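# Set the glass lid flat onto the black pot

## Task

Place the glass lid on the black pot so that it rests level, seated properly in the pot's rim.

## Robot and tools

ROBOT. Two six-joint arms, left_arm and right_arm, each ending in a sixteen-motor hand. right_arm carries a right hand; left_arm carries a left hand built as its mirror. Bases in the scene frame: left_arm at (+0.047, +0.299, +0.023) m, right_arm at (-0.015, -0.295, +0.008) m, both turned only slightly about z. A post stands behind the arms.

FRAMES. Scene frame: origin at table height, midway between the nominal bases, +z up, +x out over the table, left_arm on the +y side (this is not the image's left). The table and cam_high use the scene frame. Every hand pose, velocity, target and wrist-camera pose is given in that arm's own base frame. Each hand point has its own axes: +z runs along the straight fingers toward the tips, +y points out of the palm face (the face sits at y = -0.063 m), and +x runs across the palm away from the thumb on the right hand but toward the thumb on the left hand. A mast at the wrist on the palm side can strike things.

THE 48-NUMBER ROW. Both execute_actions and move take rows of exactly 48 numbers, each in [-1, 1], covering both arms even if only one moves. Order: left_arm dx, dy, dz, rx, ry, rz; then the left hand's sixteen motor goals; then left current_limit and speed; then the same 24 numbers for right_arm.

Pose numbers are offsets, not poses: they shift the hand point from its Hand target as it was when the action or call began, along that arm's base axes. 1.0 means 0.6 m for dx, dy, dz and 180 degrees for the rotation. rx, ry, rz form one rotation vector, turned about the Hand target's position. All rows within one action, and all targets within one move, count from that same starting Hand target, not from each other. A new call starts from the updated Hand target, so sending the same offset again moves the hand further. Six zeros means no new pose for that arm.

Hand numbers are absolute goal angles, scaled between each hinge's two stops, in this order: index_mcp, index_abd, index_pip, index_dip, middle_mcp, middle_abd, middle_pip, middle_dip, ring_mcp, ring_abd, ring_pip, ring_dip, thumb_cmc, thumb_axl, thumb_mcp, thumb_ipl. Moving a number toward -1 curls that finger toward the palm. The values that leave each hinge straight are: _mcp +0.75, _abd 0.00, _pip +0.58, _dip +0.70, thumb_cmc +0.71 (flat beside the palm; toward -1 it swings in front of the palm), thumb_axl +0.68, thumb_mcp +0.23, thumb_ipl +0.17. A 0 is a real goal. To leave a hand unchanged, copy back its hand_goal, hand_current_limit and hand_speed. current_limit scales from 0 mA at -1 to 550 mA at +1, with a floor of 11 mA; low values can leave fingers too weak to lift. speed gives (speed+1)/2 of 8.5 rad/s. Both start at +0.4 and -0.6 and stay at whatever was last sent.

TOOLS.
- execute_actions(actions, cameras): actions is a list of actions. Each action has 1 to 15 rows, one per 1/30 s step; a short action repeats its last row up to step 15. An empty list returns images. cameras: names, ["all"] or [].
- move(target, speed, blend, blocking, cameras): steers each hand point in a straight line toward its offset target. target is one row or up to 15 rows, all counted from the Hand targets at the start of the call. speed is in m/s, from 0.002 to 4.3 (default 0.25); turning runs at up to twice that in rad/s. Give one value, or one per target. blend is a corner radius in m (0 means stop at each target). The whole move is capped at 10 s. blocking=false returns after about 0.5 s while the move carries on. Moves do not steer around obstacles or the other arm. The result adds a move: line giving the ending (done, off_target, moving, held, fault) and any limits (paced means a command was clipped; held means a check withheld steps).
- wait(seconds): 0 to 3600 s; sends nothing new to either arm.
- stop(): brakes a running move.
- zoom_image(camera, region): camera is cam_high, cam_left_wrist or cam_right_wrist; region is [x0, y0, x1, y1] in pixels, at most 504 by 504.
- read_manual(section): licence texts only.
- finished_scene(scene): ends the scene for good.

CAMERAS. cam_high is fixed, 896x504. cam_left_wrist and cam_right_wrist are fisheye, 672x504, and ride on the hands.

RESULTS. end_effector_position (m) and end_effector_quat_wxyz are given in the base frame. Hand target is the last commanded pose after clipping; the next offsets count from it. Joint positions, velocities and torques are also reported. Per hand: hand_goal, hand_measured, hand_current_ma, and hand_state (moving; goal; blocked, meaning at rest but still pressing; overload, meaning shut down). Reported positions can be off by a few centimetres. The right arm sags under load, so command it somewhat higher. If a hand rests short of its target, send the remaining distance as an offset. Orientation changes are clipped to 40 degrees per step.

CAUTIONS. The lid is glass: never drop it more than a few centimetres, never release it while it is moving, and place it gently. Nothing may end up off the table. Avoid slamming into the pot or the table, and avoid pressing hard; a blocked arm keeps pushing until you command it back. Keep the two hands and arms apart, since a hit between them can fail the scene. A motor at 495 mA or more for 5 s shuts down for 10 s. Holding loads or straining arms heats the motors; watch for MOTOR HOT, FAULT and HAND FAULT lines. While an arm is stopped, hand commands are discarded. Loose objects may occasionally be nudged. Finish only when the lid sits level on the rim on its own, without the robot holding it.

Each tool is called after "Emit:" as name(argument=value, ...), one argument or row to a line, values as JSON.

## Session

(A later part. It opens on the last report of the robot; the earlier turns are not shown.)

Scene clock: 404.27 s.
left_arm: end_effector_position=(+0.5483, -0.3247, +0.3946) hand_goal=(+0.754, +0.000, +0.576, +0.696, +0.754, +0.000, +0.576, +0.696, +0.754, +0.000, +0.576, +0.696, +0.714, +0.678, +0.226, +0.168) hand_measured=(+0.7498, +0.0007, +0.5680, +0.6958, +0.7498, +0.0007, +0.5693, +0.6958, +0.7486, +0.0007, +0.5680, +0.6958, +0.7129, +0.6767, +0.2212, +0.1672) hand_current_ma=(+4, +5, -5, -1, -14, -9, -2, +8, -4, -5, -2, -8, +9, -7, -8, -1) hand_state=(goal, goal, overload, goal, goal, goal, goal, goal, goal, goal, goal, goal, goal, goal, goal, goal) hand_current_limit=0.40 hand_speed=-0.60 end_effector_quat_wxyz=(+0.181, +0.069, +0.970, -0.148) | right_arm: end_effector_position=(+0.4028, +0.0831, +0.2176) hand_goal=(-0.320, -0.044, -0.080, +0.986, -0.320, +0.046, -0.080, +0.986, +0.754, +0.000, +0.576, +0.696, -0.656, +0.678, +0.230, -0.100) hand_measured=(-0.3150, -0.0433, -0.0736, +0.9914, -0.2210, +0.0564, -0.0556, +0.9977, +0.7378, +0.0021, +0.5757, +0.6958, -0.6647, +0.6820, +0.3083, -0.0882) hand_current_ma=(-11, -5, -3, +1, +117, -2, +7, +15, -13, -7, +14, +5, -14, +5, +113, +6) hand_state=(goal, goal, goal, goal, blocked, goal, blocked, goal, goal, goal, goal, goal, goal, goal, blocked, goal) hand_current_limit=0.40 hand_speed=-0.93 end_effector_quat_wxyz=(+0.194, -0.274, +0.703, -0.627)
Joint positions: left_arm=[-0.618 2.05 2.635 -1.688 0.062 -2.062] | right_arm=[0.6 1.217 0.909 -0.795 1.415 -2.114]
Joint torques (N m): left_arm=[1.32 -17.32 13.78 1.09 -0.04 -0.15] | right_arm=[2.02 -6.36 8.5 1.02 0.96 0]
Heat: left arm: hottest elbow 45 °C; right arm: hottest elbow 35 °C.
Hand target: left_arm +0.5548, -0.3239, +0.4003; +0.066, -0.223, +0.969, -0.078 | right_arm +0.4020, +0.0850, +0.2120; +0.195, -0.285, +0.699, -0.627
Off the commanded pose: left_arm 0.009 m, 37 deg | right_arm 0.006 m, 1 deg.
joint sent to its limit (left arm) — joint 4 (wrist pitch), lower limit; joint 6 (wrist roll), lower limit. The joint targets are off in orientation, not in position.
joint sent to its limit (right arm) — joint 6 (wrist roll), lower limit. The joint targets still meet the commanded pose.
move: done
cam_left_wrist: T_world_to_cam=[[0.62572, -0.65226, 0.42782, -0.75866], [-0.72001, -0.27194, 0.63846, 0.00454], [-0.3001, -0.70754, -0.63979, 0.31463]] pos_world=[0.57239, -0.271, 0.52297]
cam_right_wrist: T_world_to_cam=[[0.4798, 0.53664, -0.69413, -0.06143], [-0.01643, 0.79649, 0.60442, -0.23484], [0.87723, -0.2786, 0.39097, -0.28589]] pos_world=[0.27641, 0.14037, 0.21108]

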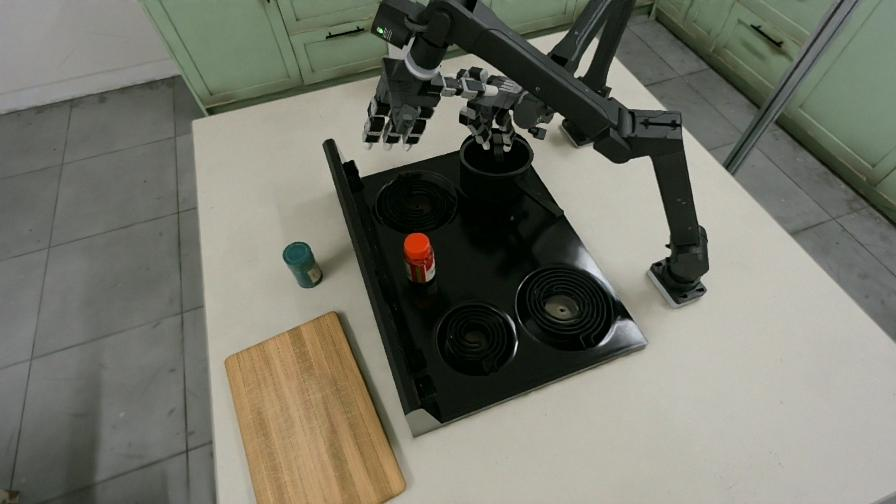

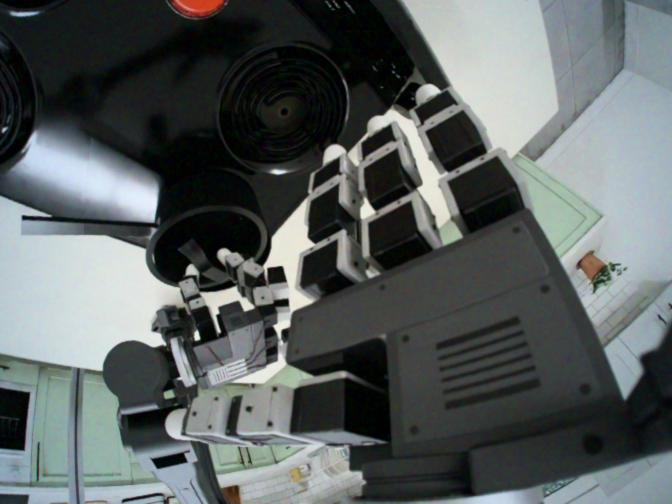

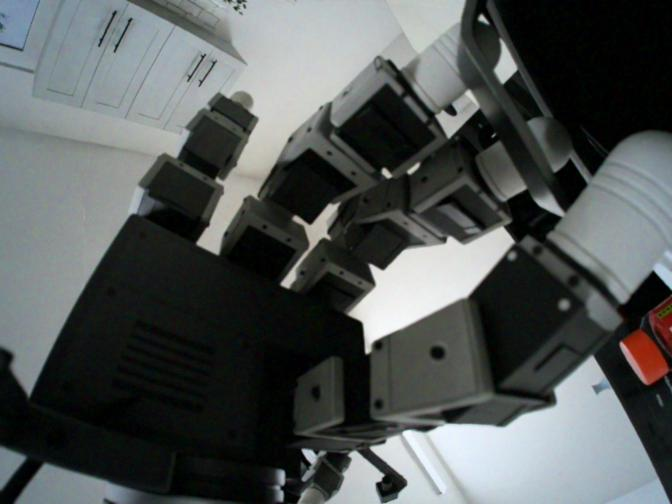

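Emit:
move(
  target=[0,0,0,0,0,0,0.754,0,0.576,0.696,0.754,0,0.576,0.696,0.754,0,0.576,0.696,0.714,0.678,0.226,0.168,0.4,-0.6,0,0,0,0,0,0,-0.45,-0.045,-0.08,0.986,-0.45,0.045,-0.08,0.986,0.754,0,0.576,0.696,-0.657,0.678,0.12,-0.10,0.5,-0.93],
)

Emit:
wait(
  seconds=1.5,
  cameras=["all"],
)

Emit:
zoom_image(
  camera="cam_left_wrist",
  region=[135, 185, 285, 305],
)

Emit:
zoom_image(
  camera="cam_high",
  region=[454, 110, 544, 190],
)

Emit:
zoom_image(
  camera="cam_right_wrist",
  region=[400, 0, 672, 272],
)

Scene clock: 405.97 s.
left_arm: end_effector_position=(+0.5483, -0.3247, +0.3946) hand_goal=(+0.754, +0.000, +0.576, +0.696, +0.754, +0.000, +0.576, +0.696, +0.754, +0.000, +0.576, +0.696, +0.714, +0.678, +0.226, +0.168) hand_measured=(+0.7498, +0.0007, +0.5667, +0.6958, +0.7486, +0.0007, +0.5693, +0.6958, +0.7486, +0.0007, +0.5667, +0.6958, +0.7129, +0.6767, +0.2212, +0.1681) hand_current_ma=(+5, -7, -7, -9, -22, -13, -5, +8, -9, -8, +3, -11, +10, +5, -5, +8) hand_state=(goal, goal, overload, goal, goal, goal, goal, goal, goal, goal, goal, goal, goal, goal, goal, goal) hand_current_limit=0.40 hand_speed=-0.60 end_effector_quat_wxyz=(+0.181, +0.069, +0.970, -0.148) | right_arm: end_effector_position=(+0.4032, +0.0836, +0.2177) hand_goal=(-0.450, -0.044, -0.080, +0.986, -0.450, +0.046, -0.080, +0.986, +0.754, +0.000, +0.576, +0.696, -0.656, +0.678, +0.120, -0.100) hand_measured=(-0.4067, -0.0374, -0.0710, +0.9914, -0.2523, +0.0754, -0.0274, +1.0000, +0.7378, +0.0021, +0.5757, +0.6971, -0.6710, +0.6820, +0.2638, -0.0758) hand_current_ma=(+27, -9, +6, -7, +352, +6, +26, +9, -13, -5, +20, -3, -9, +1, +285, +11) hand_state=(blocked, goal, goal, goal, blocked, blocked, blocked, goal, goal, goal, goal, goal, goal, goal, blocked, blocked) hand_current_limit=0.50 hand_speed=-0.93 end_effector_quat_wxyz=(+0.195, -0.273, +0.703, -0.627)
Joint positions: left_arm=[-0.618 2.05 2.635 -1.688 0.062 -2.062] | right_arm=[0.6 1.217 0.909 -0.793 1.415 -2.114]
Joint torques (N m): left_arm=[2.02 -17.2 13.76 1.11 -0.05 -0.17] | right_arm=[1.96 -6.42 8.49 0.95 0.95 0]
Heat: left arm: hottest elbow 45 °C; right arm: hottest elbow 35 °C.
Hand target: left_arm +0.5548, -0.3239, +0.4003; +0.066, -0.223, +0.969, -0.078 | right_arm +0.4020, +0.0850, +0.2120; +0.195, -0.285, +0.699, -0.627
Off the commanded pose: left_arm 0.009 m, 37 deg | right_arm 0.006 m, 1 deg.
joint sent to its limit (left arm) — joint 4 (wrist pitch), lower limit; joint 6 (wrist roll), lower limit. The joint targets are off in orientation, not in position.
joint sent to its limit (right arm) — joint 6 (wrist roll), lower limit. The joint targets still meet the commanded pose.
move: done

Scene clock: 407.47 s.
left_arm: end_effector_position=(+0.5483, -0.3247, +0.3946) hand_goal=(+0.754, +0.000, +0.576, +0.696, +0.754, +0.000, +0.576, +0.696, +0.754, +0.000, +0.576, +0.696, +0.714, +0.678, +0.226, +0.168) hand_measured=(+0.7498, +0.0007, +0.5667, +0.6958, +0.7486, +0.0007, +0.5680, +0.6958, +0.7486, -0.0008, +0.5667, +0.6958, +0.7129, +0.6777, +0.2212, +0.1681) hand_current_ma=(+7, +4, -2, -7, -13, -15, -5, +12, +6, -12, -1, -13, +9, -13, -5, +9) hand_state=(goal, goal, overload, goal, goal, goal, goal, goal, goal, goal, goal, goal, goal, goal, goal, goal) hand_current_limit=0.40 hand_speed=-0.60 end_effector_quat_wxyz=(+0.181, +0.069, +0.970, -0.148) | right_arm: end_effector_position=(+0.4032, +0.0836, +0.2177) hand_goal=(-0.450, -0.044, -0.080, +0.986, -0.450, +0.046, -0.080, +0.986, +0.754, +0.000, +0.576, +0.696, -0.656, +0.678, +0.120, -0.100) hand_measured=(-0.4067, -0.0360, -0.0710, +0.9926, -0.2523, +0.0754, -0.0274, +1.0000, +0.7378, +0.0021, +0.5757, +0.6958, -0.6710, +0.6820, +0.2638, -0.0758) hand_current_ma=(+36, -10, +1, +3, +348, +10, +33, +15, -16, -8, +3, +3, -9, +5, +281, +14) hand_state=(blocked, goal, goal, goal, blocked, blocked, blocked, goal, goal, goal, goal, goal, goal, goal, blocked, blocked) hand_current_limit=0.50 hand_speed=-0.93 end_effector_quat_wxyz=(+0.195, -0.273, +0.703, -0.627)
Joint positions: left_arm=[-0.618 2.05 2.635 -1.688 0.062 -2.062] | right_arm=[0.6 1.217 0.909 -0.793 1.415 -2.114]
Joint torques (N m): left_arm=[1.9 -17.38 13.83 1.11 -0.07 -0.16] | right_arm=[1.96 -6.42 8.51 0.95 0.95 0]
Heat: left arm: hottest elbow 45 °C; right arm: hottest elbow 35 °C.
Hand target: left_arm +0.5548, -0.3239, +0.4003; +0.066, -0.223, +0.969, -0.078 | right_arm +0.4020, +0.0850, +0.2120; +0.195, -0.285, +0.699, -0.627
Off the commanded pose: left_arm 0.009 m, 37 deg | right_arm 0.006 m, 1 deg.
wait: 1.50 s; at rest by 0.17 s
cam_left_wrist: T_world_to_cam=[[0.62572, -0.65226, 0.42782, -0.75866], [-0.72001, -0.27194, 0.63846, 0.00454], [-0.3001, -0.70754, -0.63979, 0.31463]] pos_world=[0.57239, -0.271, 0.52297]
cam_right_wrist: T_world_to_cam=[[0.48114, 0.53785, -0.69225, -0.06273], [-0.01806, 0.79558, 0.60558, -0.23483], [0.87646, -0.27887, 0.3925, -0.28612]] pos_world=[0.27671, 0.14077, 0.21108]

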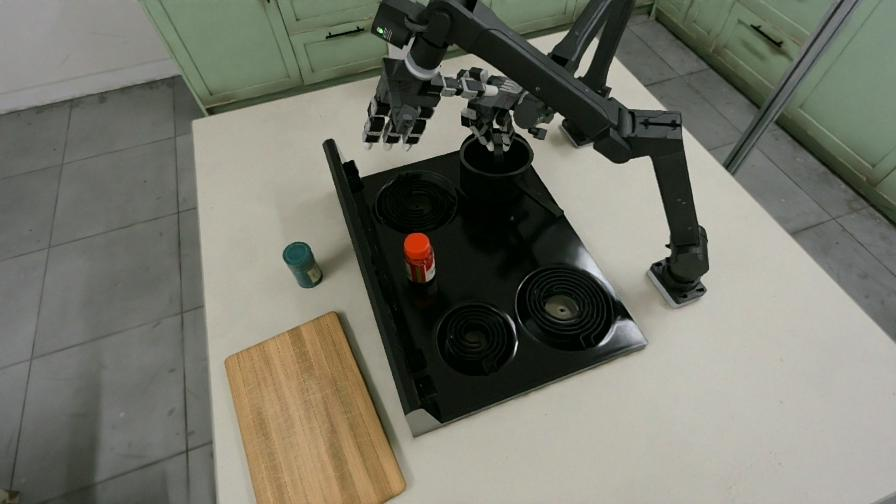

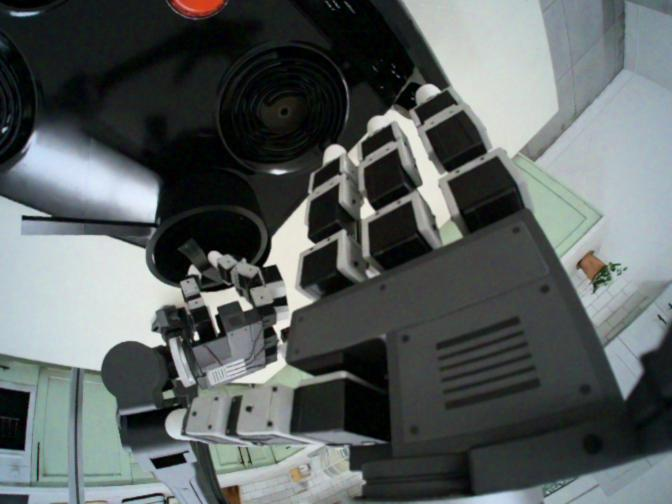

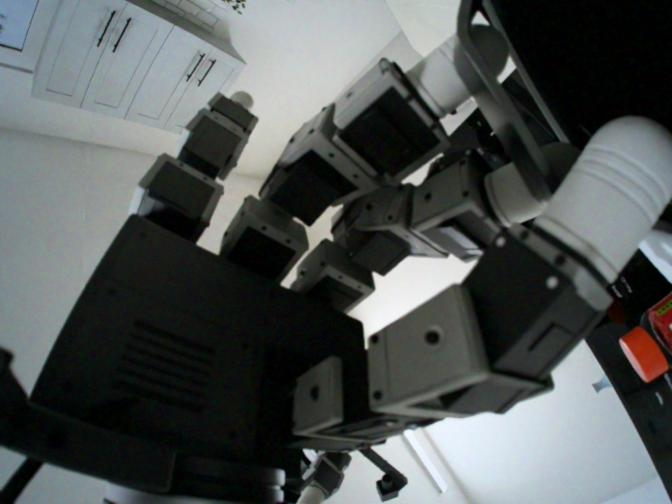

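Scaled by 3.360 from the camera's image (finer frame: 960x720).

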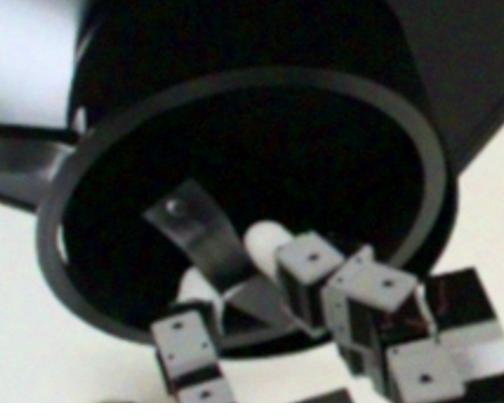

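Scaled by 5.600.

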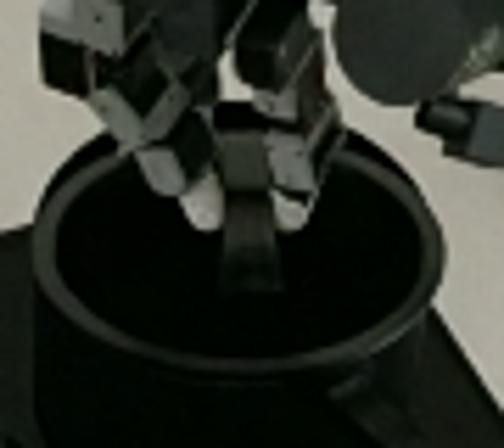

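Scaled by 1.853 from the camera's image (finer frame: 960x720).

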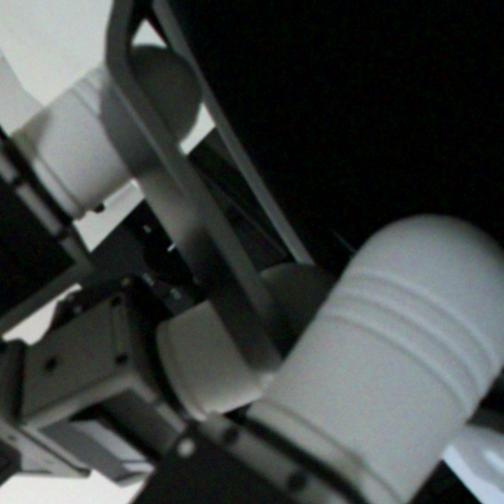

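Emit:
move(
  target=[0,0,0,0,0,0,0.754,0,0.576,0.696,0.754,0,0.576,0.696,0.754,0,0.576,0.696,0.714,0.678,0.226,0.168,0.4,-0.6,0,0,0,0,0,0,-0.62,-0.045,-0.08,0.9,-0.35,0.045,-0.08,0.9,0.754,0,0.576,0.696,-0.657,0.678,0.08,-0.10,0.5,-0.9],
)

Emit:
wait(
  seconds=1.0,
  cameras=["all"],
)

Emit:
zoom_image(
  camera="cam_left_wrist",
  region=[135, 185, 285, 305],
)

Emit:
zoom_image(
  camera="cam_high",
  region=[454, 110, 544, 190],
)

Emit:
zoom_image(
  camera="cam_right_wrist",
  region=[400, 0, 672, 272],
)

Scene clock: 409.77 s.
left_arm: end_effector_position=(+0.5483, -0.3247, +0.3946) hand_goal=(+0.754, +0.000, +0.576, +0.696, +0.754, +0.000, +0.576, +0.696, +0.754, +0.000, +0.576, +0.696, +0.714, +0.678, +0.226, +0.168) hand_measured=(+0.7498, +0.0007, +0.5667, +0.6958, +0.7498, +0.0007, +0.5693, +0.6971, +0.7486, +0.0007, +0.5680, +0.6958, +0.7129, +0.6777, +0.2212, +0.1681) hand_current_ma=(+3, -9, -8, -8, -17, -6, +8, +8, +7, -8, -4, -12, +6, +1, -1, +5) hand_state=(goal, goal, overload, goal, goal, goal, goal, goal, goal, goal, goal, goal, goal, goal, goal, goal) hand_current_limit=0.40 hand_speed=-0.60 end_effector_quat_wxyz=(+0.181, +0.069, +0.970, -0.148) | right_arm: end_effector_position=(+0.4033, +0.0837, +0.2178) hand_goal=(-0.620, -0.044, -0.080, +0.900, -0.350, +0.046, -0.080, +0.900, +0.754, +0.000, +0.576, +0.696, -0.656, +0.678, +0.080, -0.100) hand_measured=(-0.4187, -0.0360, -0.0312, +0.9455, -0.2511, +0.0798, -0.0235, +0.9621, +0.7378, +0.0021, +0.5757, +0.6958, -0.6722, +0.6820, +0.2579, -0.0663) hand_current_ma=(+345, -8, +31, +27, +120, +12, +25, +57, -20, -5, +0, +2, -6, +21, +400, +24) hand_state=(blocked, goal, blocked, blocked, blocked, blocked, blocked, blocked, goal, goal, goal, goal, goal, goal, blocked, blocked) hand_current_limit=0.50 hand_speed=-0.90 end_effector_quat_wxyz=(+0.195, -0.273, +0.703, -0.627)
Joint positions: left_arm=[-0.618 2.05 2.635 -1.688 0.062 -2.062] | right_arm=[0.6 1.217 0.909 -0.792 1.415 -2.114]
Joint torques (N m): left_arm=[1.73 -17.73 13.71 1.16 -0.06 -0.17] | right_arm=[1.9 -6.48 8.5 0.92 0.95 0]
Heat: left arm: hottest elbow 45 °C; right arm: hottest elbow 35 °C.
Hand target: left_arm +0.5548, -0.3239, +0.4003; +0.066, -0.223, +0.969, -0.078 | right_arm +0.4021, +0.0850, +0.2121; +0.195, -0.285, +0.699, -0.627
Off the commanded pose: left_arm 0.009 m, 37 deg | right_arm 0.006 m, 1 deg.
joint sent to its limit (left arm) — joint 4 (wrist pitch), lower limit; joint 6 (wrist roll), lower limit. The joint targets are off in orientation, not in position.
joint sent to its limit (right arm) — joint 6 (wrist roll), lower limit. The joint targets still meet the commanded pose.
move: done

Scene clock: 410.77 s.
left_arm: end_effector_position=(+0.5483, -0.3247, +0.3946) hand_goal=(+0.754, +0.000, +0.576, +0.696, +0.754, +0.000, +0.576, +0.696, +0.754, +0.000, +0.576, +0.696, +0.714, +0.678, +0.226, +0.168) hand_measured=(+0.7498, -0.0008, +0.5667, +0.6958, +0.7498, -0.0008, +0.5693, +0.6958, +0.7486, -0.0008, +0.5667, +0.6958, +0.7129, +0.6777, +0.2212, +0.1681) hand_current_ma=(+7, -9, -9, -7, -21, -11, -3, +8, -6, -10, +3, -9, +9, -8, +0, +6) hand_state=(goal, goal, overload, goal, goal, goal, goal, goal, goal, goal, goal, goal, goal, goal, goal, goal) hand_current_limit=0.40 hand_speed=-0.60 end_effector_quat_wxyz=(+0.181, +0.069, +0.970, -0.148) | right_arm: end_effector_position=(+0.4033, +0.0837, +0.2178) hand_goal=(-0.620, -0.044, -0.080, +0.900, -0.350, +0.046, -0.080, +0.900, +0.754, +0.000, +0.576, +0.696, -0.656, +0.678, +0.080, -0.100) hand_measured=(-0.4187, -0.0360, -0.0325, +0.9455, -0.2511, +0.0798, -0.0223, +0.9621, +0.7378, +0.0021, +0.5757, +0.6958, -0.6722, +0.6820, +0.2579, -0.0663) hand_current_ma=(+345, +10, +36, +33, +115, +8, +36, +63, -3, -11, +13, +4, -18, +4, +412, +18) hand_state=(blocked, goal, blocked, blocked, blocked, blocked, blocked, blocked, goal, goal, goal, goal, goal, goal, blocked, blocked) hand_current_limit=0.50 hand_speed=-0.90 end_effector_quat_wxyz=(+0.195, -0.273, +0.703, -0.627)
Joint positions: left_arm=[-0.618 2.05 2.635 -1.688 0.062 -2.062] | right_arm=[0.6 1.217 0.909 -0.792 1.415 -2.114]
Joint torques (N m): left_arm=[2.2 -17.55 13.76 1.06 -0.04 -0.16] | right_arm=[1.96 -6.48 8.51 0.91 0.95 0]
Heat: left arm: hottest elbow 45 °C; right arm: hottest elbow 35 °C.
Hand target: left_arm +0.5548, -0.3239, +0.4003; +0.066, -0.223, +0.969, -0.078 | right_arm +0.4021, +0.0850, +0.2121; +0.195, -0.285, +0.699, -0.627
Off the commanded pose: left_arm 0.009 m, 37 deg | right_arm 0.006 m, 1 deg.
wait: 1.00 s; at rest by 0.17 s
cam_left_wrist: T_world_to_cam=[[0.62572, -0.65226, 0.42782, -0.75866], [-0.72001, -0.27194, 0.63846, 0.00454], [-0.3001, -0.70754, -0.63979, 0.31463]] pos_world=[0.57239, -0.271, 0.52297]
cam_right_wrist: T_world_to_cam=[[0.48175, 0.53834, -0.69146, -0.06328], [-0.01867, 0.79518, 0.60608, -0.23478], [0.87611, -0.27907, 0.39313, -0.28627]] pos_world=[0.27691, 0.14087, 0.21108]

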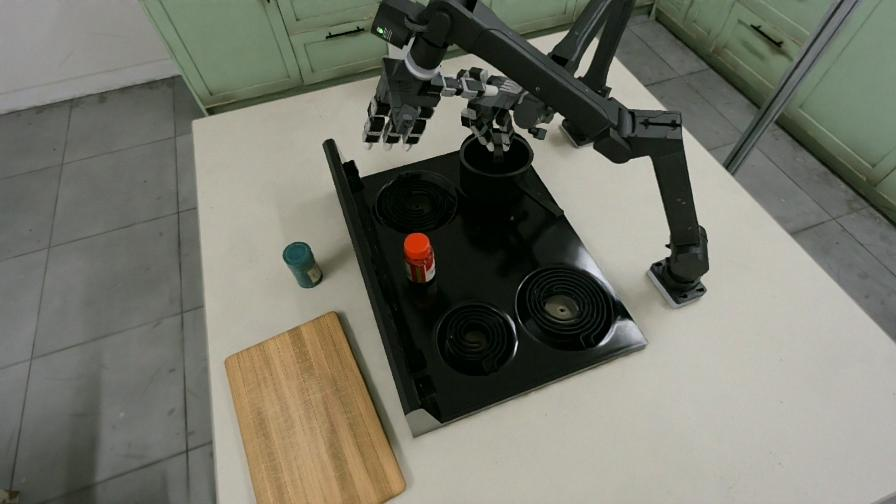

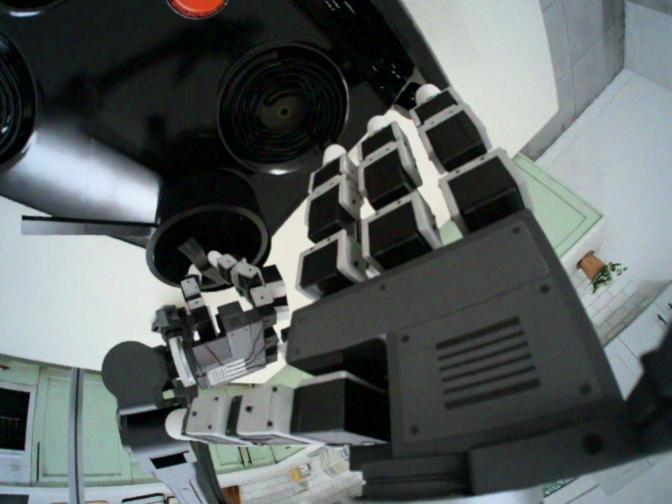

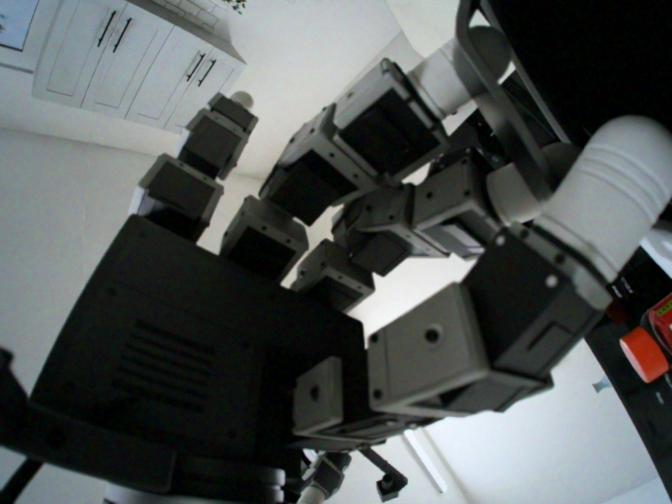

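Scaled by 3.360 from the camera's image (finer frame: 960x720).

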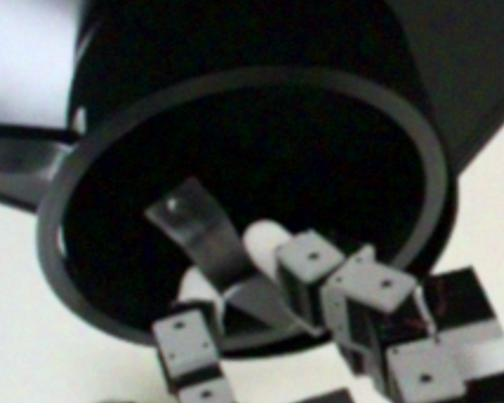

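Scaled by 5.600.

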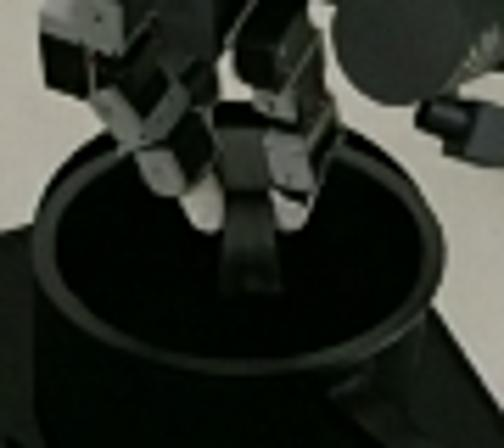

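Scaled by 1.853 from the camera's image (finer frame: 960x720).

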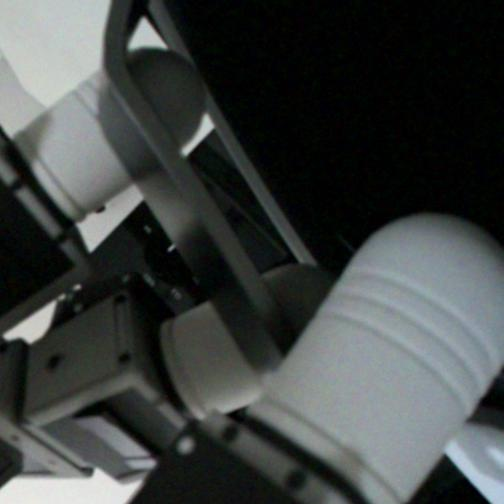

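Emit:
move(
  target=[0,0,0,0,0,0,0.754,0,0.576,0.696,0.754,0,0.576,0.696,0.754,0,0.576,0.696,0.714,0.678,0.226,0.168,0.4,-0.6,0,0,0.05,0,0,0,-0.62,-0.045,-0.08,0.9,-0.35,0.045,-0.08,0.9,0.754,0,0.576,0.696,-0.657,0.678,0.08,-0.10,0.5,-0.9],
  speed=0.05,
  cameras=["all"],
)

Emit:
zoom_image(
  camera="cam_left_wrist",
  region=[135, 185, 285, 305],
)

Emit:
zoom_image(
  camera="cam_high",
  region=[454, 110, 544, 190],
)

Emit:
zoom_image(
  camera="cam_right_wrist",
  region=[400, 0, 672, 272],
)

Scene clock: 412.53 s.
left_arm: end_effector_position=(+0.5483, -0.3247, +0.3946) hand_goal=(+0.754, +0.000, +0.576, +0.696, +0.754, +0.000, +0.576, +0.696, +0.754, +0.000, +0.576, +0.696, +0.714, +0.678, +0.226, +0.168) hand_measured=(+0.7498, -0.0008, +0.5680, +0.6958, +0.7486, -0.0008, +0.5693, +0.6958, +0.7486, +0.0007, +0.5667, +0.6958, +0.7129, +0.6767, +0.2212, +0.1681) hand_current_ma=(+1, +2, -12, -6, -20, -3, -2, +3, -6, -15, +0, -14, +14, -7, -15, +4) hand_state=(goal, goal, overload, goal, goal, goal, goal, goal, goal, goal, goal, goal, goal, goal, goal, goal) hand_current_limit=0.40 hand_speed=-0.60 end_effector_quat_wxyz=(+0.181, +0.069, +0.970, -0.148) | right_arm: end_effector_position=(+0.3968, +0.0791, +0.2178) hand_goal=(-0.620, -0.044, -0.080, +0.900, -0.350, +0.046, -0.080, +0.900, +0.754, +0.000, +0.576, +0.696, -0.656, +0.678, +0.080, -0.100) hand_measured=(-0.4163, -0.0110, -0.0069, +0.9455, -0.2523, +0.0842, -0.0235, +0.9481, +0.7378, +0.0021, +0.5757, +0.6958, -0.6534, +0.6820, +0.2351, -0.0663) hand_current_ma=(+361, -1, +70, +27, +115, +11, +29, +34, -10, -10, +11, -3, -6, +8, +327, +21) hand_state=(blocked, blocked, blocked, blocked, blocked, blocked, blocked, blocked, goal, goal, goal, goal, goal, goal, blocked, blocked) hand_current_limit=0.50 hand_speed=-0.90 end_effector_quat_wxyz=(+0.181, -0.283, +0.700, -0.630)
Joint positions: left_arm=[-0.618 2.05 2.635 -1.688 0.062 -2.062] | right_arm=[0.6 1.214 0.913 -0.848 1.416 -2.101]
Joint torques (N m): left_arm=[1.73 -17.67 13.75 1.2 -0.03 -0.16] | right_arm=[1.85 -8 13.01 -0.21 0.97 -0.13]
Heat: left arm: hottest elbow 45 °C; right arm: hottest elbow 35 °C.
Hand target: left_arm +0.5548, -0.3239, +0.4003; +0.066, -0.223, +0.969, -0.078 | right_arm +0.4020, +0.0850, +0.2421; +0.195, -0.285, +0.699, -0.627
Off the commanded pose: left_arm 0.009 m, 37 deg | right_arm 0.026 m, 2 deg.
joint sent to its limit (left arm) — joint 4 (wrist pitch), lower limit; joint 6 (wrist roll), lower limit. The joint targets are off in orientation, not in position.
joint sent to its limit (right arm) — joint 6 (wrist roll), lower limit. The joint targets still meet the commanded pose.
move: off_target (right_arm)
cam_left_wrist: T_world_to_cam=[[0.62572, -0.65226, 0.42782, -0.75866], [-0.72001, -0.27194, 0.63846, 0.00454], [-0.3001, -0.70754, -0.63979, 0.31463]] pos_world=[0.57239, -0.271, 0.52297]
cam_right_wrist: T_world_to_cam=[[0.46193, 0.52261, -0.71659, -0.04306], [0.00111, 0.80762, 0.58971, -0.23651], [0.88691, -0.2732, 0.37249, -0.28204]] pos_world=[0.2703, 0.13646, 0.21367]

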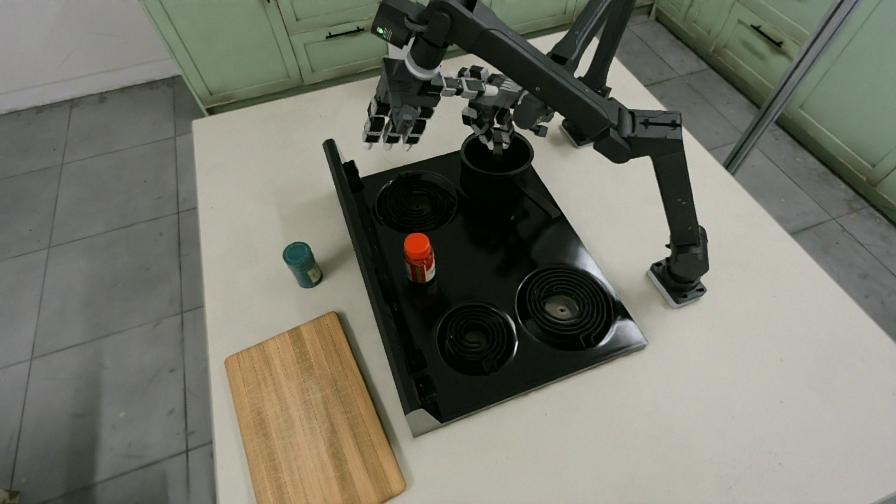

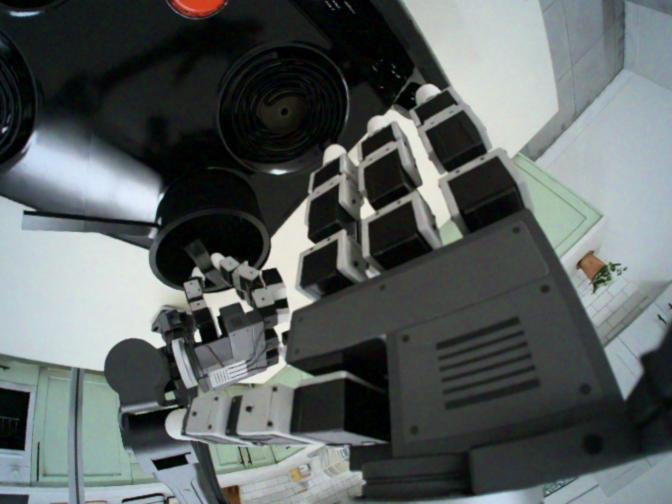

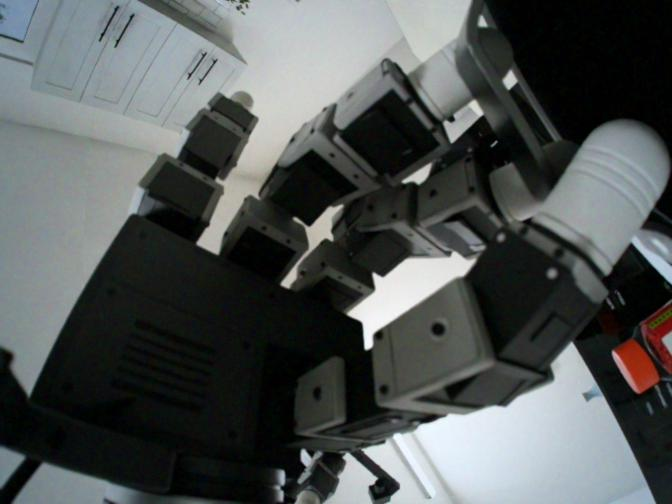

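Scaled by 3.360 from the camera's image (finer frame: 960x720).

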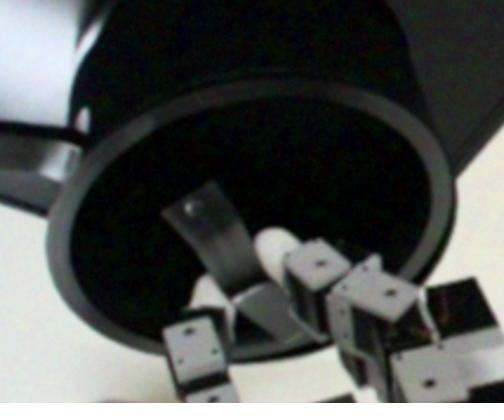

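Scaled by 5.600.

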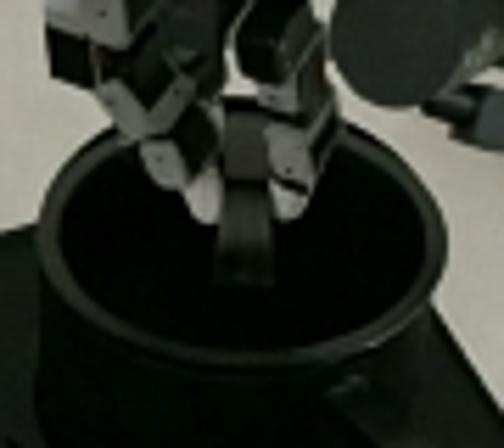

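Scaled by 1.853 from the camera's image (finer frame: 960x720).

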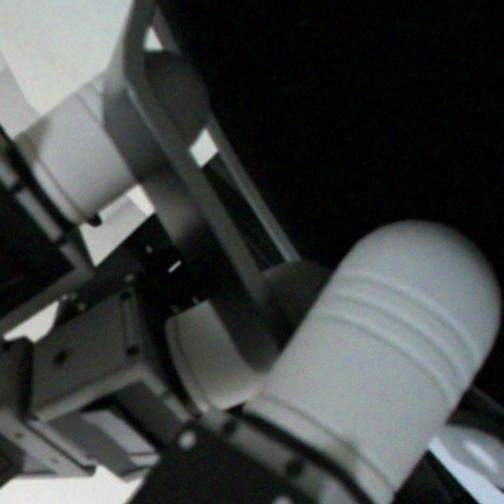

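Emit:
move(
  target=[0,0,0,0,0,0,0.754,0,0.576,0.696,0.754,0,0.576,0.696,0.754,0,0.576,0.696,0.714,0.678,0.226,0.168,0.4,-0.6,0.01,0.01,0.04,0,0,0,-0.62,-0.045,-0.08,0.9,-0.35,0.045,-0.08,0.9,0.754,0,0.576,0.696,-0.657,0.678,0.08,-0.10,0.5,-0.9],
  speed=0.05,
  cameras=["all"],
)

Emit:
zoom_image(
  camera="cam_left_wrist",
  region=[135, 185, 285, 305],
)

Emit:
zoom_image(
  camera="cam_high",
  region=[454, 110, 544, 190],
)

Emit:
zoom_image(
  camera="cam_right_wrist",
  region=[400, 0, 672, 272],
)

Scene clock: 414.60 s.
left_arm: end_effector_position=(+0.5483, -0.3247, +0.3946) hand_goal=(+0.754, +0.000, +0.576, +0.696, +0.754, +0.000, +0.576, +0.696, +0.754, +0.000, +0.576, +0.696, +0.714, +0.678, +0.226, +0.168) hand_measured=(+0.7498, +0.0007, +0.5667, +0.6958, +0.7498, +0.0007, +0.5693, +0.6958, +0.7486, +0.0007, +0.5680, +0.6958, +0.7129, +0.6777, +0.2212, +0.1672) hand_current_ma=(+3, +5, -11, -10, -18, -8, +5, +3, +3, -8, +4, -11, +23, -1, -1, +8) hand_state=(goal, goal, overload, goal, goal, goal, goal, goal, goal, goal, goal, goal, goal, goal, goal, goal) hand_current_limit=0.40 hand_speed=-0.60 end_effector_quat_wxyz=(+0.181, +0.069, +0.970, -0.148) | right_arm: end_effector_position=(+0.3930, +0.0775, +0.2275) hand_goal=(-0.620, -0.044, -0.080, +0.900, -0.350, +0.046, -0.080, +0.900, +0.754, +0.000, +0.576, +0.696, -0.656, +0.678, +0.080, -0.100) hand_measured=(-0.4175, -0.0140, -0.0056, +0.9455, -0.2559, +0.0857, -0.0235, +0.9404, +0.7378, +0.0021, +0.5757, +0.6958, -0.6660, +0.6820, +0.2292, -0.0634) hand_current_ma=(+355, +1, +59, +36, +103, +22, +34, +30, -13, -7, +5, +5, -2, +11, +304, +26) hand_state=(blocked, blocked, blocked, blocked, blocked, blocked, blocked, blocked, goal, goal, goal, goal, goal, goal, blocked, blocked) hand_current_limit=0.50 hand_speed=-0.90 end_effector_quat_wxyz=(+0.163, -0.301, +0.696, -0.631)
Joint positions: left_arm=[-0.618 2.05 2.635 -1.688 0.062 -2.062] | right_arm=[0.6 1.214 0.948 -0.925 1.408 -2.111]
Joint torques (N m): left_arm=[1.73 -17.26 13.75 1.16 -0.05 -0.16] | right_arm=[2.26 -7.88 15.53 0.2 1.32 -0.05]
Heat: left arm: hottest elbow 45 °C; right arm: hottest elbow 35 °C.
Hand target: left_arm +0.5548, -0.3239, +0.4003; +0.066, -0.223, +0.969, -0.078 | right_arm +0.4080, +0.0910, +0.2662; +0.195, -0.285, +0.699, -0.627
Off the commanded pose: left_arm 0.009 m, 37 deg | right_arm 0.044 m, 4 deg.
joint sent to its limit (left arm) — joint 4 (wrist pitch), lower limit; joint 6 (wrist roll), lower limit. The joint targets are off in orientation, not in position.
joint sent to its limit (right arm) — joint 6 (wrist roll), lower limit. The joint targets still meet the commanded pose.
move: off_target (right_arm)
cam_left_wrist: T_world_to_cam=[[0.62572, -0.65226, 0.42782, -0.75866], [-0.72001, -0.27194, 0.63846, 0.00454], [-0.3001, -0.70754, -0.63979, 0.31463]] pos_world=[0.57239, -0.271, 0.52297]
cam_right_wrist: T_world_to_cam=[[0.42639, 0.50748, -0.74877, -0.01114], [0.02394, 0.82117, 0.57019, -0.24648], [0.90422, -0.26105, 0.33799, -0.28271]] pos_world=[0.26628, 0.13425, 0.22775]

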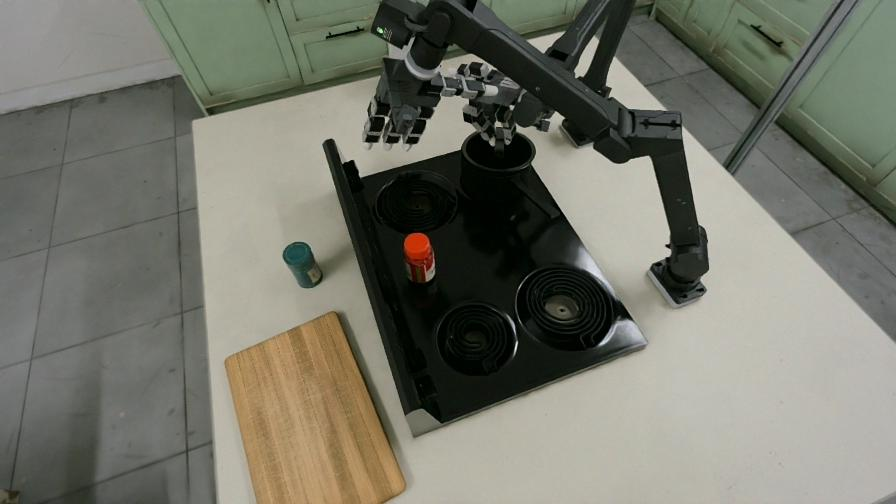

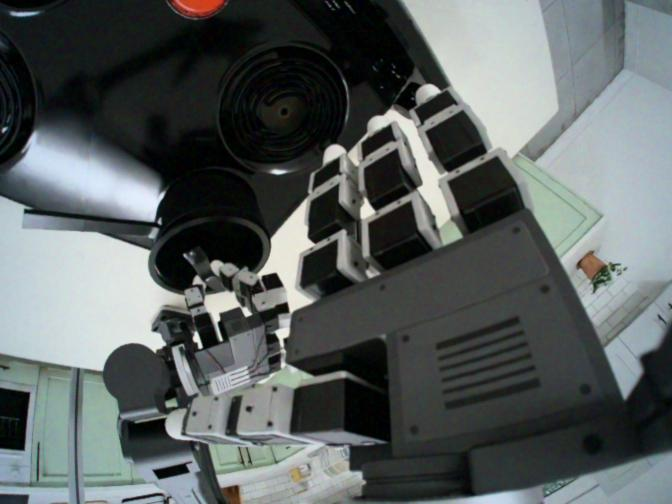

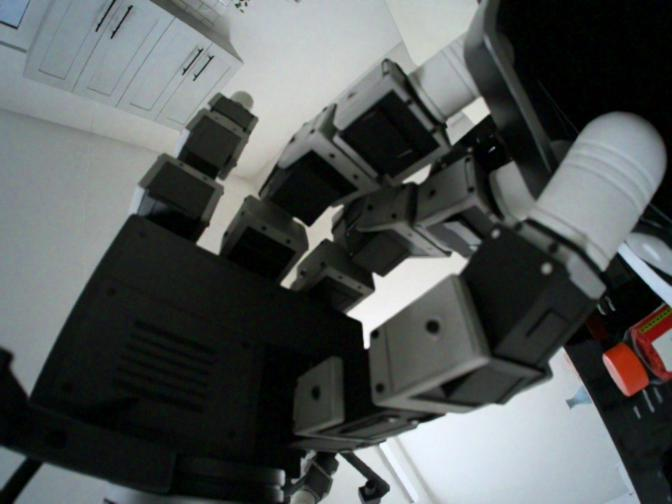

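Scaled by 3.360 from the camera's image (finer frame: 960x720).

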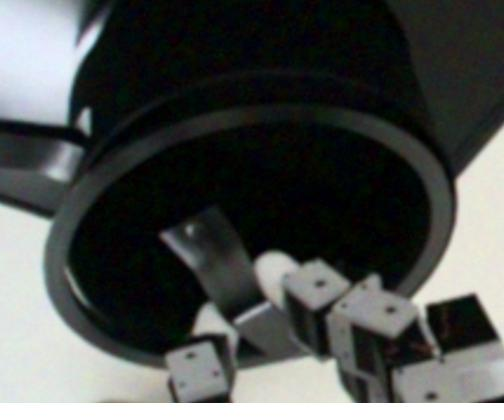

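Scaled by 5.600.

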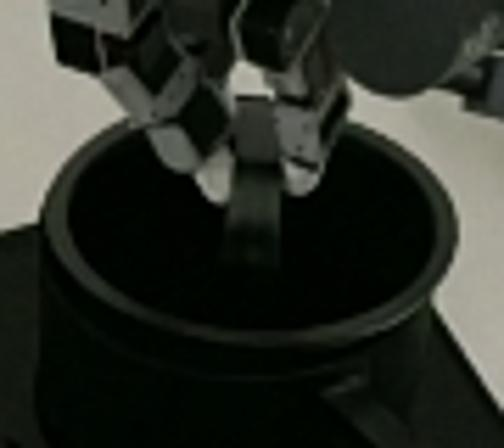

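Scaled by 1.853 from the camera's image (finer frame: 960x720).

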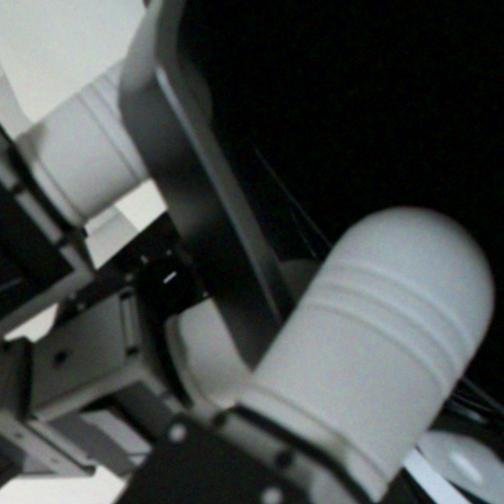

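Emit:
move(
  target=[0,0,0,0,0,0,0.754,0,0.576,0.696,0.754,0,0.576,0.696,0.754,0,0.576,0.696,0.714,0.678,0.226,0.168,0.4,-0.6,0.0,0.0,0.04,0,0,0,-0.62,-0.045,-0.08,0.9,-0.35,0.045,-0.08,0.9,0.754,0,0.576,0.696,-0.657,0.678,0.08,-0.10,0.5,-0.9],
  speed=0.05,
  cameras=["all"],
)

Emit:
zoom_image(
  camera="cam_left_wrist",
  region=[135, 185, 285, 305],
)

Emit:
zoom_image(
  camera="cam_high",
  region=[454, 110, 544, 190],
)

Emit:
zoom_image(
  camera="cam_right_wrist",
  region=[400, 0, 672, 272],
)

Scene clock: 416.77 s.
left_arm: end_effector_position=(+0.5483, -0.3247, +0.3946) hand_goal=(+0.754, +0.000, +0.576, +0.696, +0.754, +0.000, +0.576, +0.696, +0.754, +0.000, +0.576, +0.696, +0.714, +0.678, +0.226, +0.168) hand_measured=(+0.7498, +0.0007, +0.5680, +0.6958, +0.7486, -0.0008, +0.5693, +0.6958, +0.7486, -0.0008, +0.5680, +0.6958, +0.7129, +0.6777, +0.2212, +0.1681) hand_current_ma=(+5, -3, -6, -7, -15, -6, -3, +3, -5, -1, -1, -9, +18, -10, -3, -3) hand_state=(goal, goal, overload, goal, goal, goal, goal, goal, goal, goal, goal, goal, goal, goal, goal, goal) hand_current_limit=0.40 hand_speed=-0.60 end_effector_quat_wxyz=(+0.181, +0.069, +0.970, -0.148) | right_arm: end_effector_position=(+0.3993, +0.0814, +0.2651) hand_goal=(-0.620, -0.044, -0.080, +0.900, -0.350, +0.046, -0.080, +0.900, +0.754, +0.000, +0.576, +0.696, -0.656, +0.678, +0.080, -0.100) hand_measured=(-0.5671, -0.0066, -0.0518, +0.9137, -0.3428, +0.0505, -0.0697, +0.9060, +0.7378, +0.0021, +0.5757, +0.6958, -0.6810, +0.6725, +0.1045, -0.0891) hand_current_ma=(+29, +5, +16, +1, +8, +10, -20, +11, -12, -9, +8, -1, -14, +9, +10, -2) hand_state=(blocked, blocked, blocked, goal, goal, goal, goal, goal, goal, goal, goal, goal, blocked, goal, blocked, goal) hand_current_limit=0.50 hand_speed=-0.90 end_effector_quat_wxyz=(+0.172, -0.293, +0.698, -0.630)
Joint positions: left_arm=[-0.618 2.05 2.635 -1.688 0.062 -2.062] | right_arm=[0.6 1.199 1.032 -0.992 1.411 -2.118]
Joint torques (N m): left_arm=[2.02 -17.67 13.74 1.14 -0.04 -0.17] | right_arm=[2.08 -7.24 13.79 0.36 1.16 0.02]
Heat: left arm: hottest elbow 45 °C; right arm: hottest elbow 35 °C.
Hand target: left_arm +0.5548, -0.3239, +0.4003; +0.066, -0.223, +0.969, -0.078 | right_arm +0.4080, +0.0910, +0.2901; +0.195, -0.285, +0.699, -0.627
Off the commanded pose: left_arm 0.009 m, 37 deg | right_arm 0.028 m, 3 deg.
joint sent to its limit (left arm) — joint 4 (wrist pitch), lower limit; joint 6 (wrist roll), lower limit. The joint targets are off in orientation, not in position.
joint sent to its limit (right arm) — joint 6 (wrist roll), lower limit. The joint targets still meet the commanded pose.
move: off_target (right_arm)
cam_left_wrist: T_world_to_cam=[[0.62572, -0.65226, 0.42782, -0.75866], [-0.72001, -0.27194, 0.63846, 0.00454], [-0.3001, -0.70754, -0.63979, 0.31463]] pos_world=[0.57239, -0.271, 0.52297]
cam_right_wrist: T_world_to_cam=[[0.44262, 0.51598, -0.73338, 0.00117], [0.01138, 0.81456, 0.57996, -0.26832], [0.89663, -0.26505, 0.35467, -0.30107]] pos_world=[0.27249, 0.13816, 0.26326]

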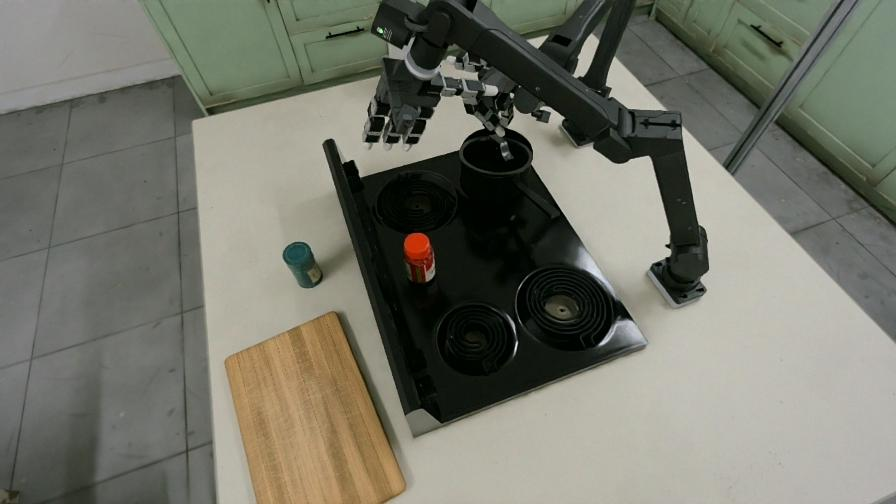

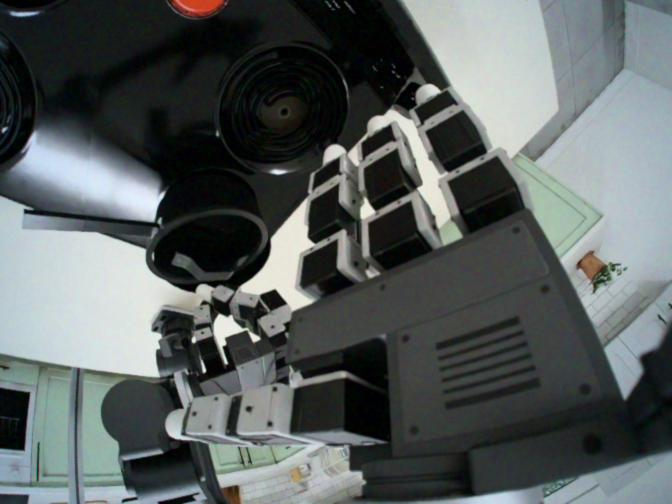

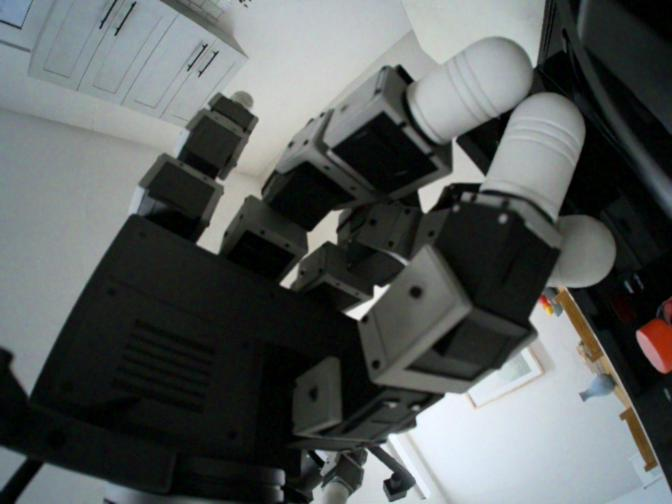

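Scaled by 3.360 from the camera's image (finer frame: 960x720).

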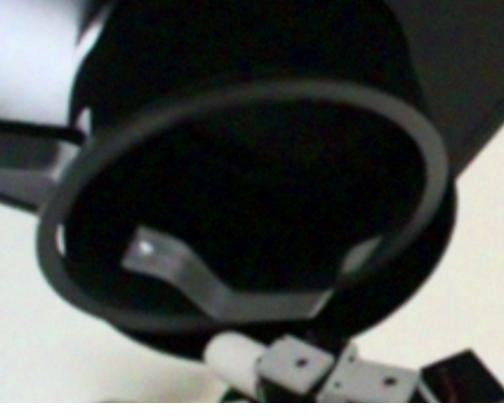

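Scaled by 5.600.

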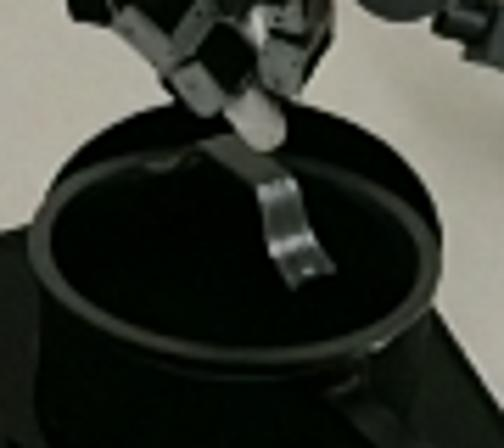

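Scaled by 1.853 from the camera's image (finer frame: 960x720).

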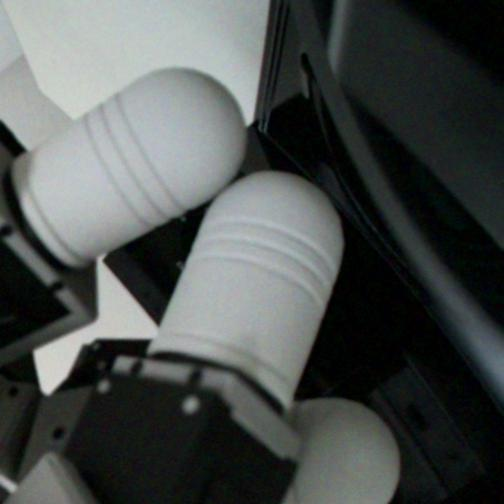

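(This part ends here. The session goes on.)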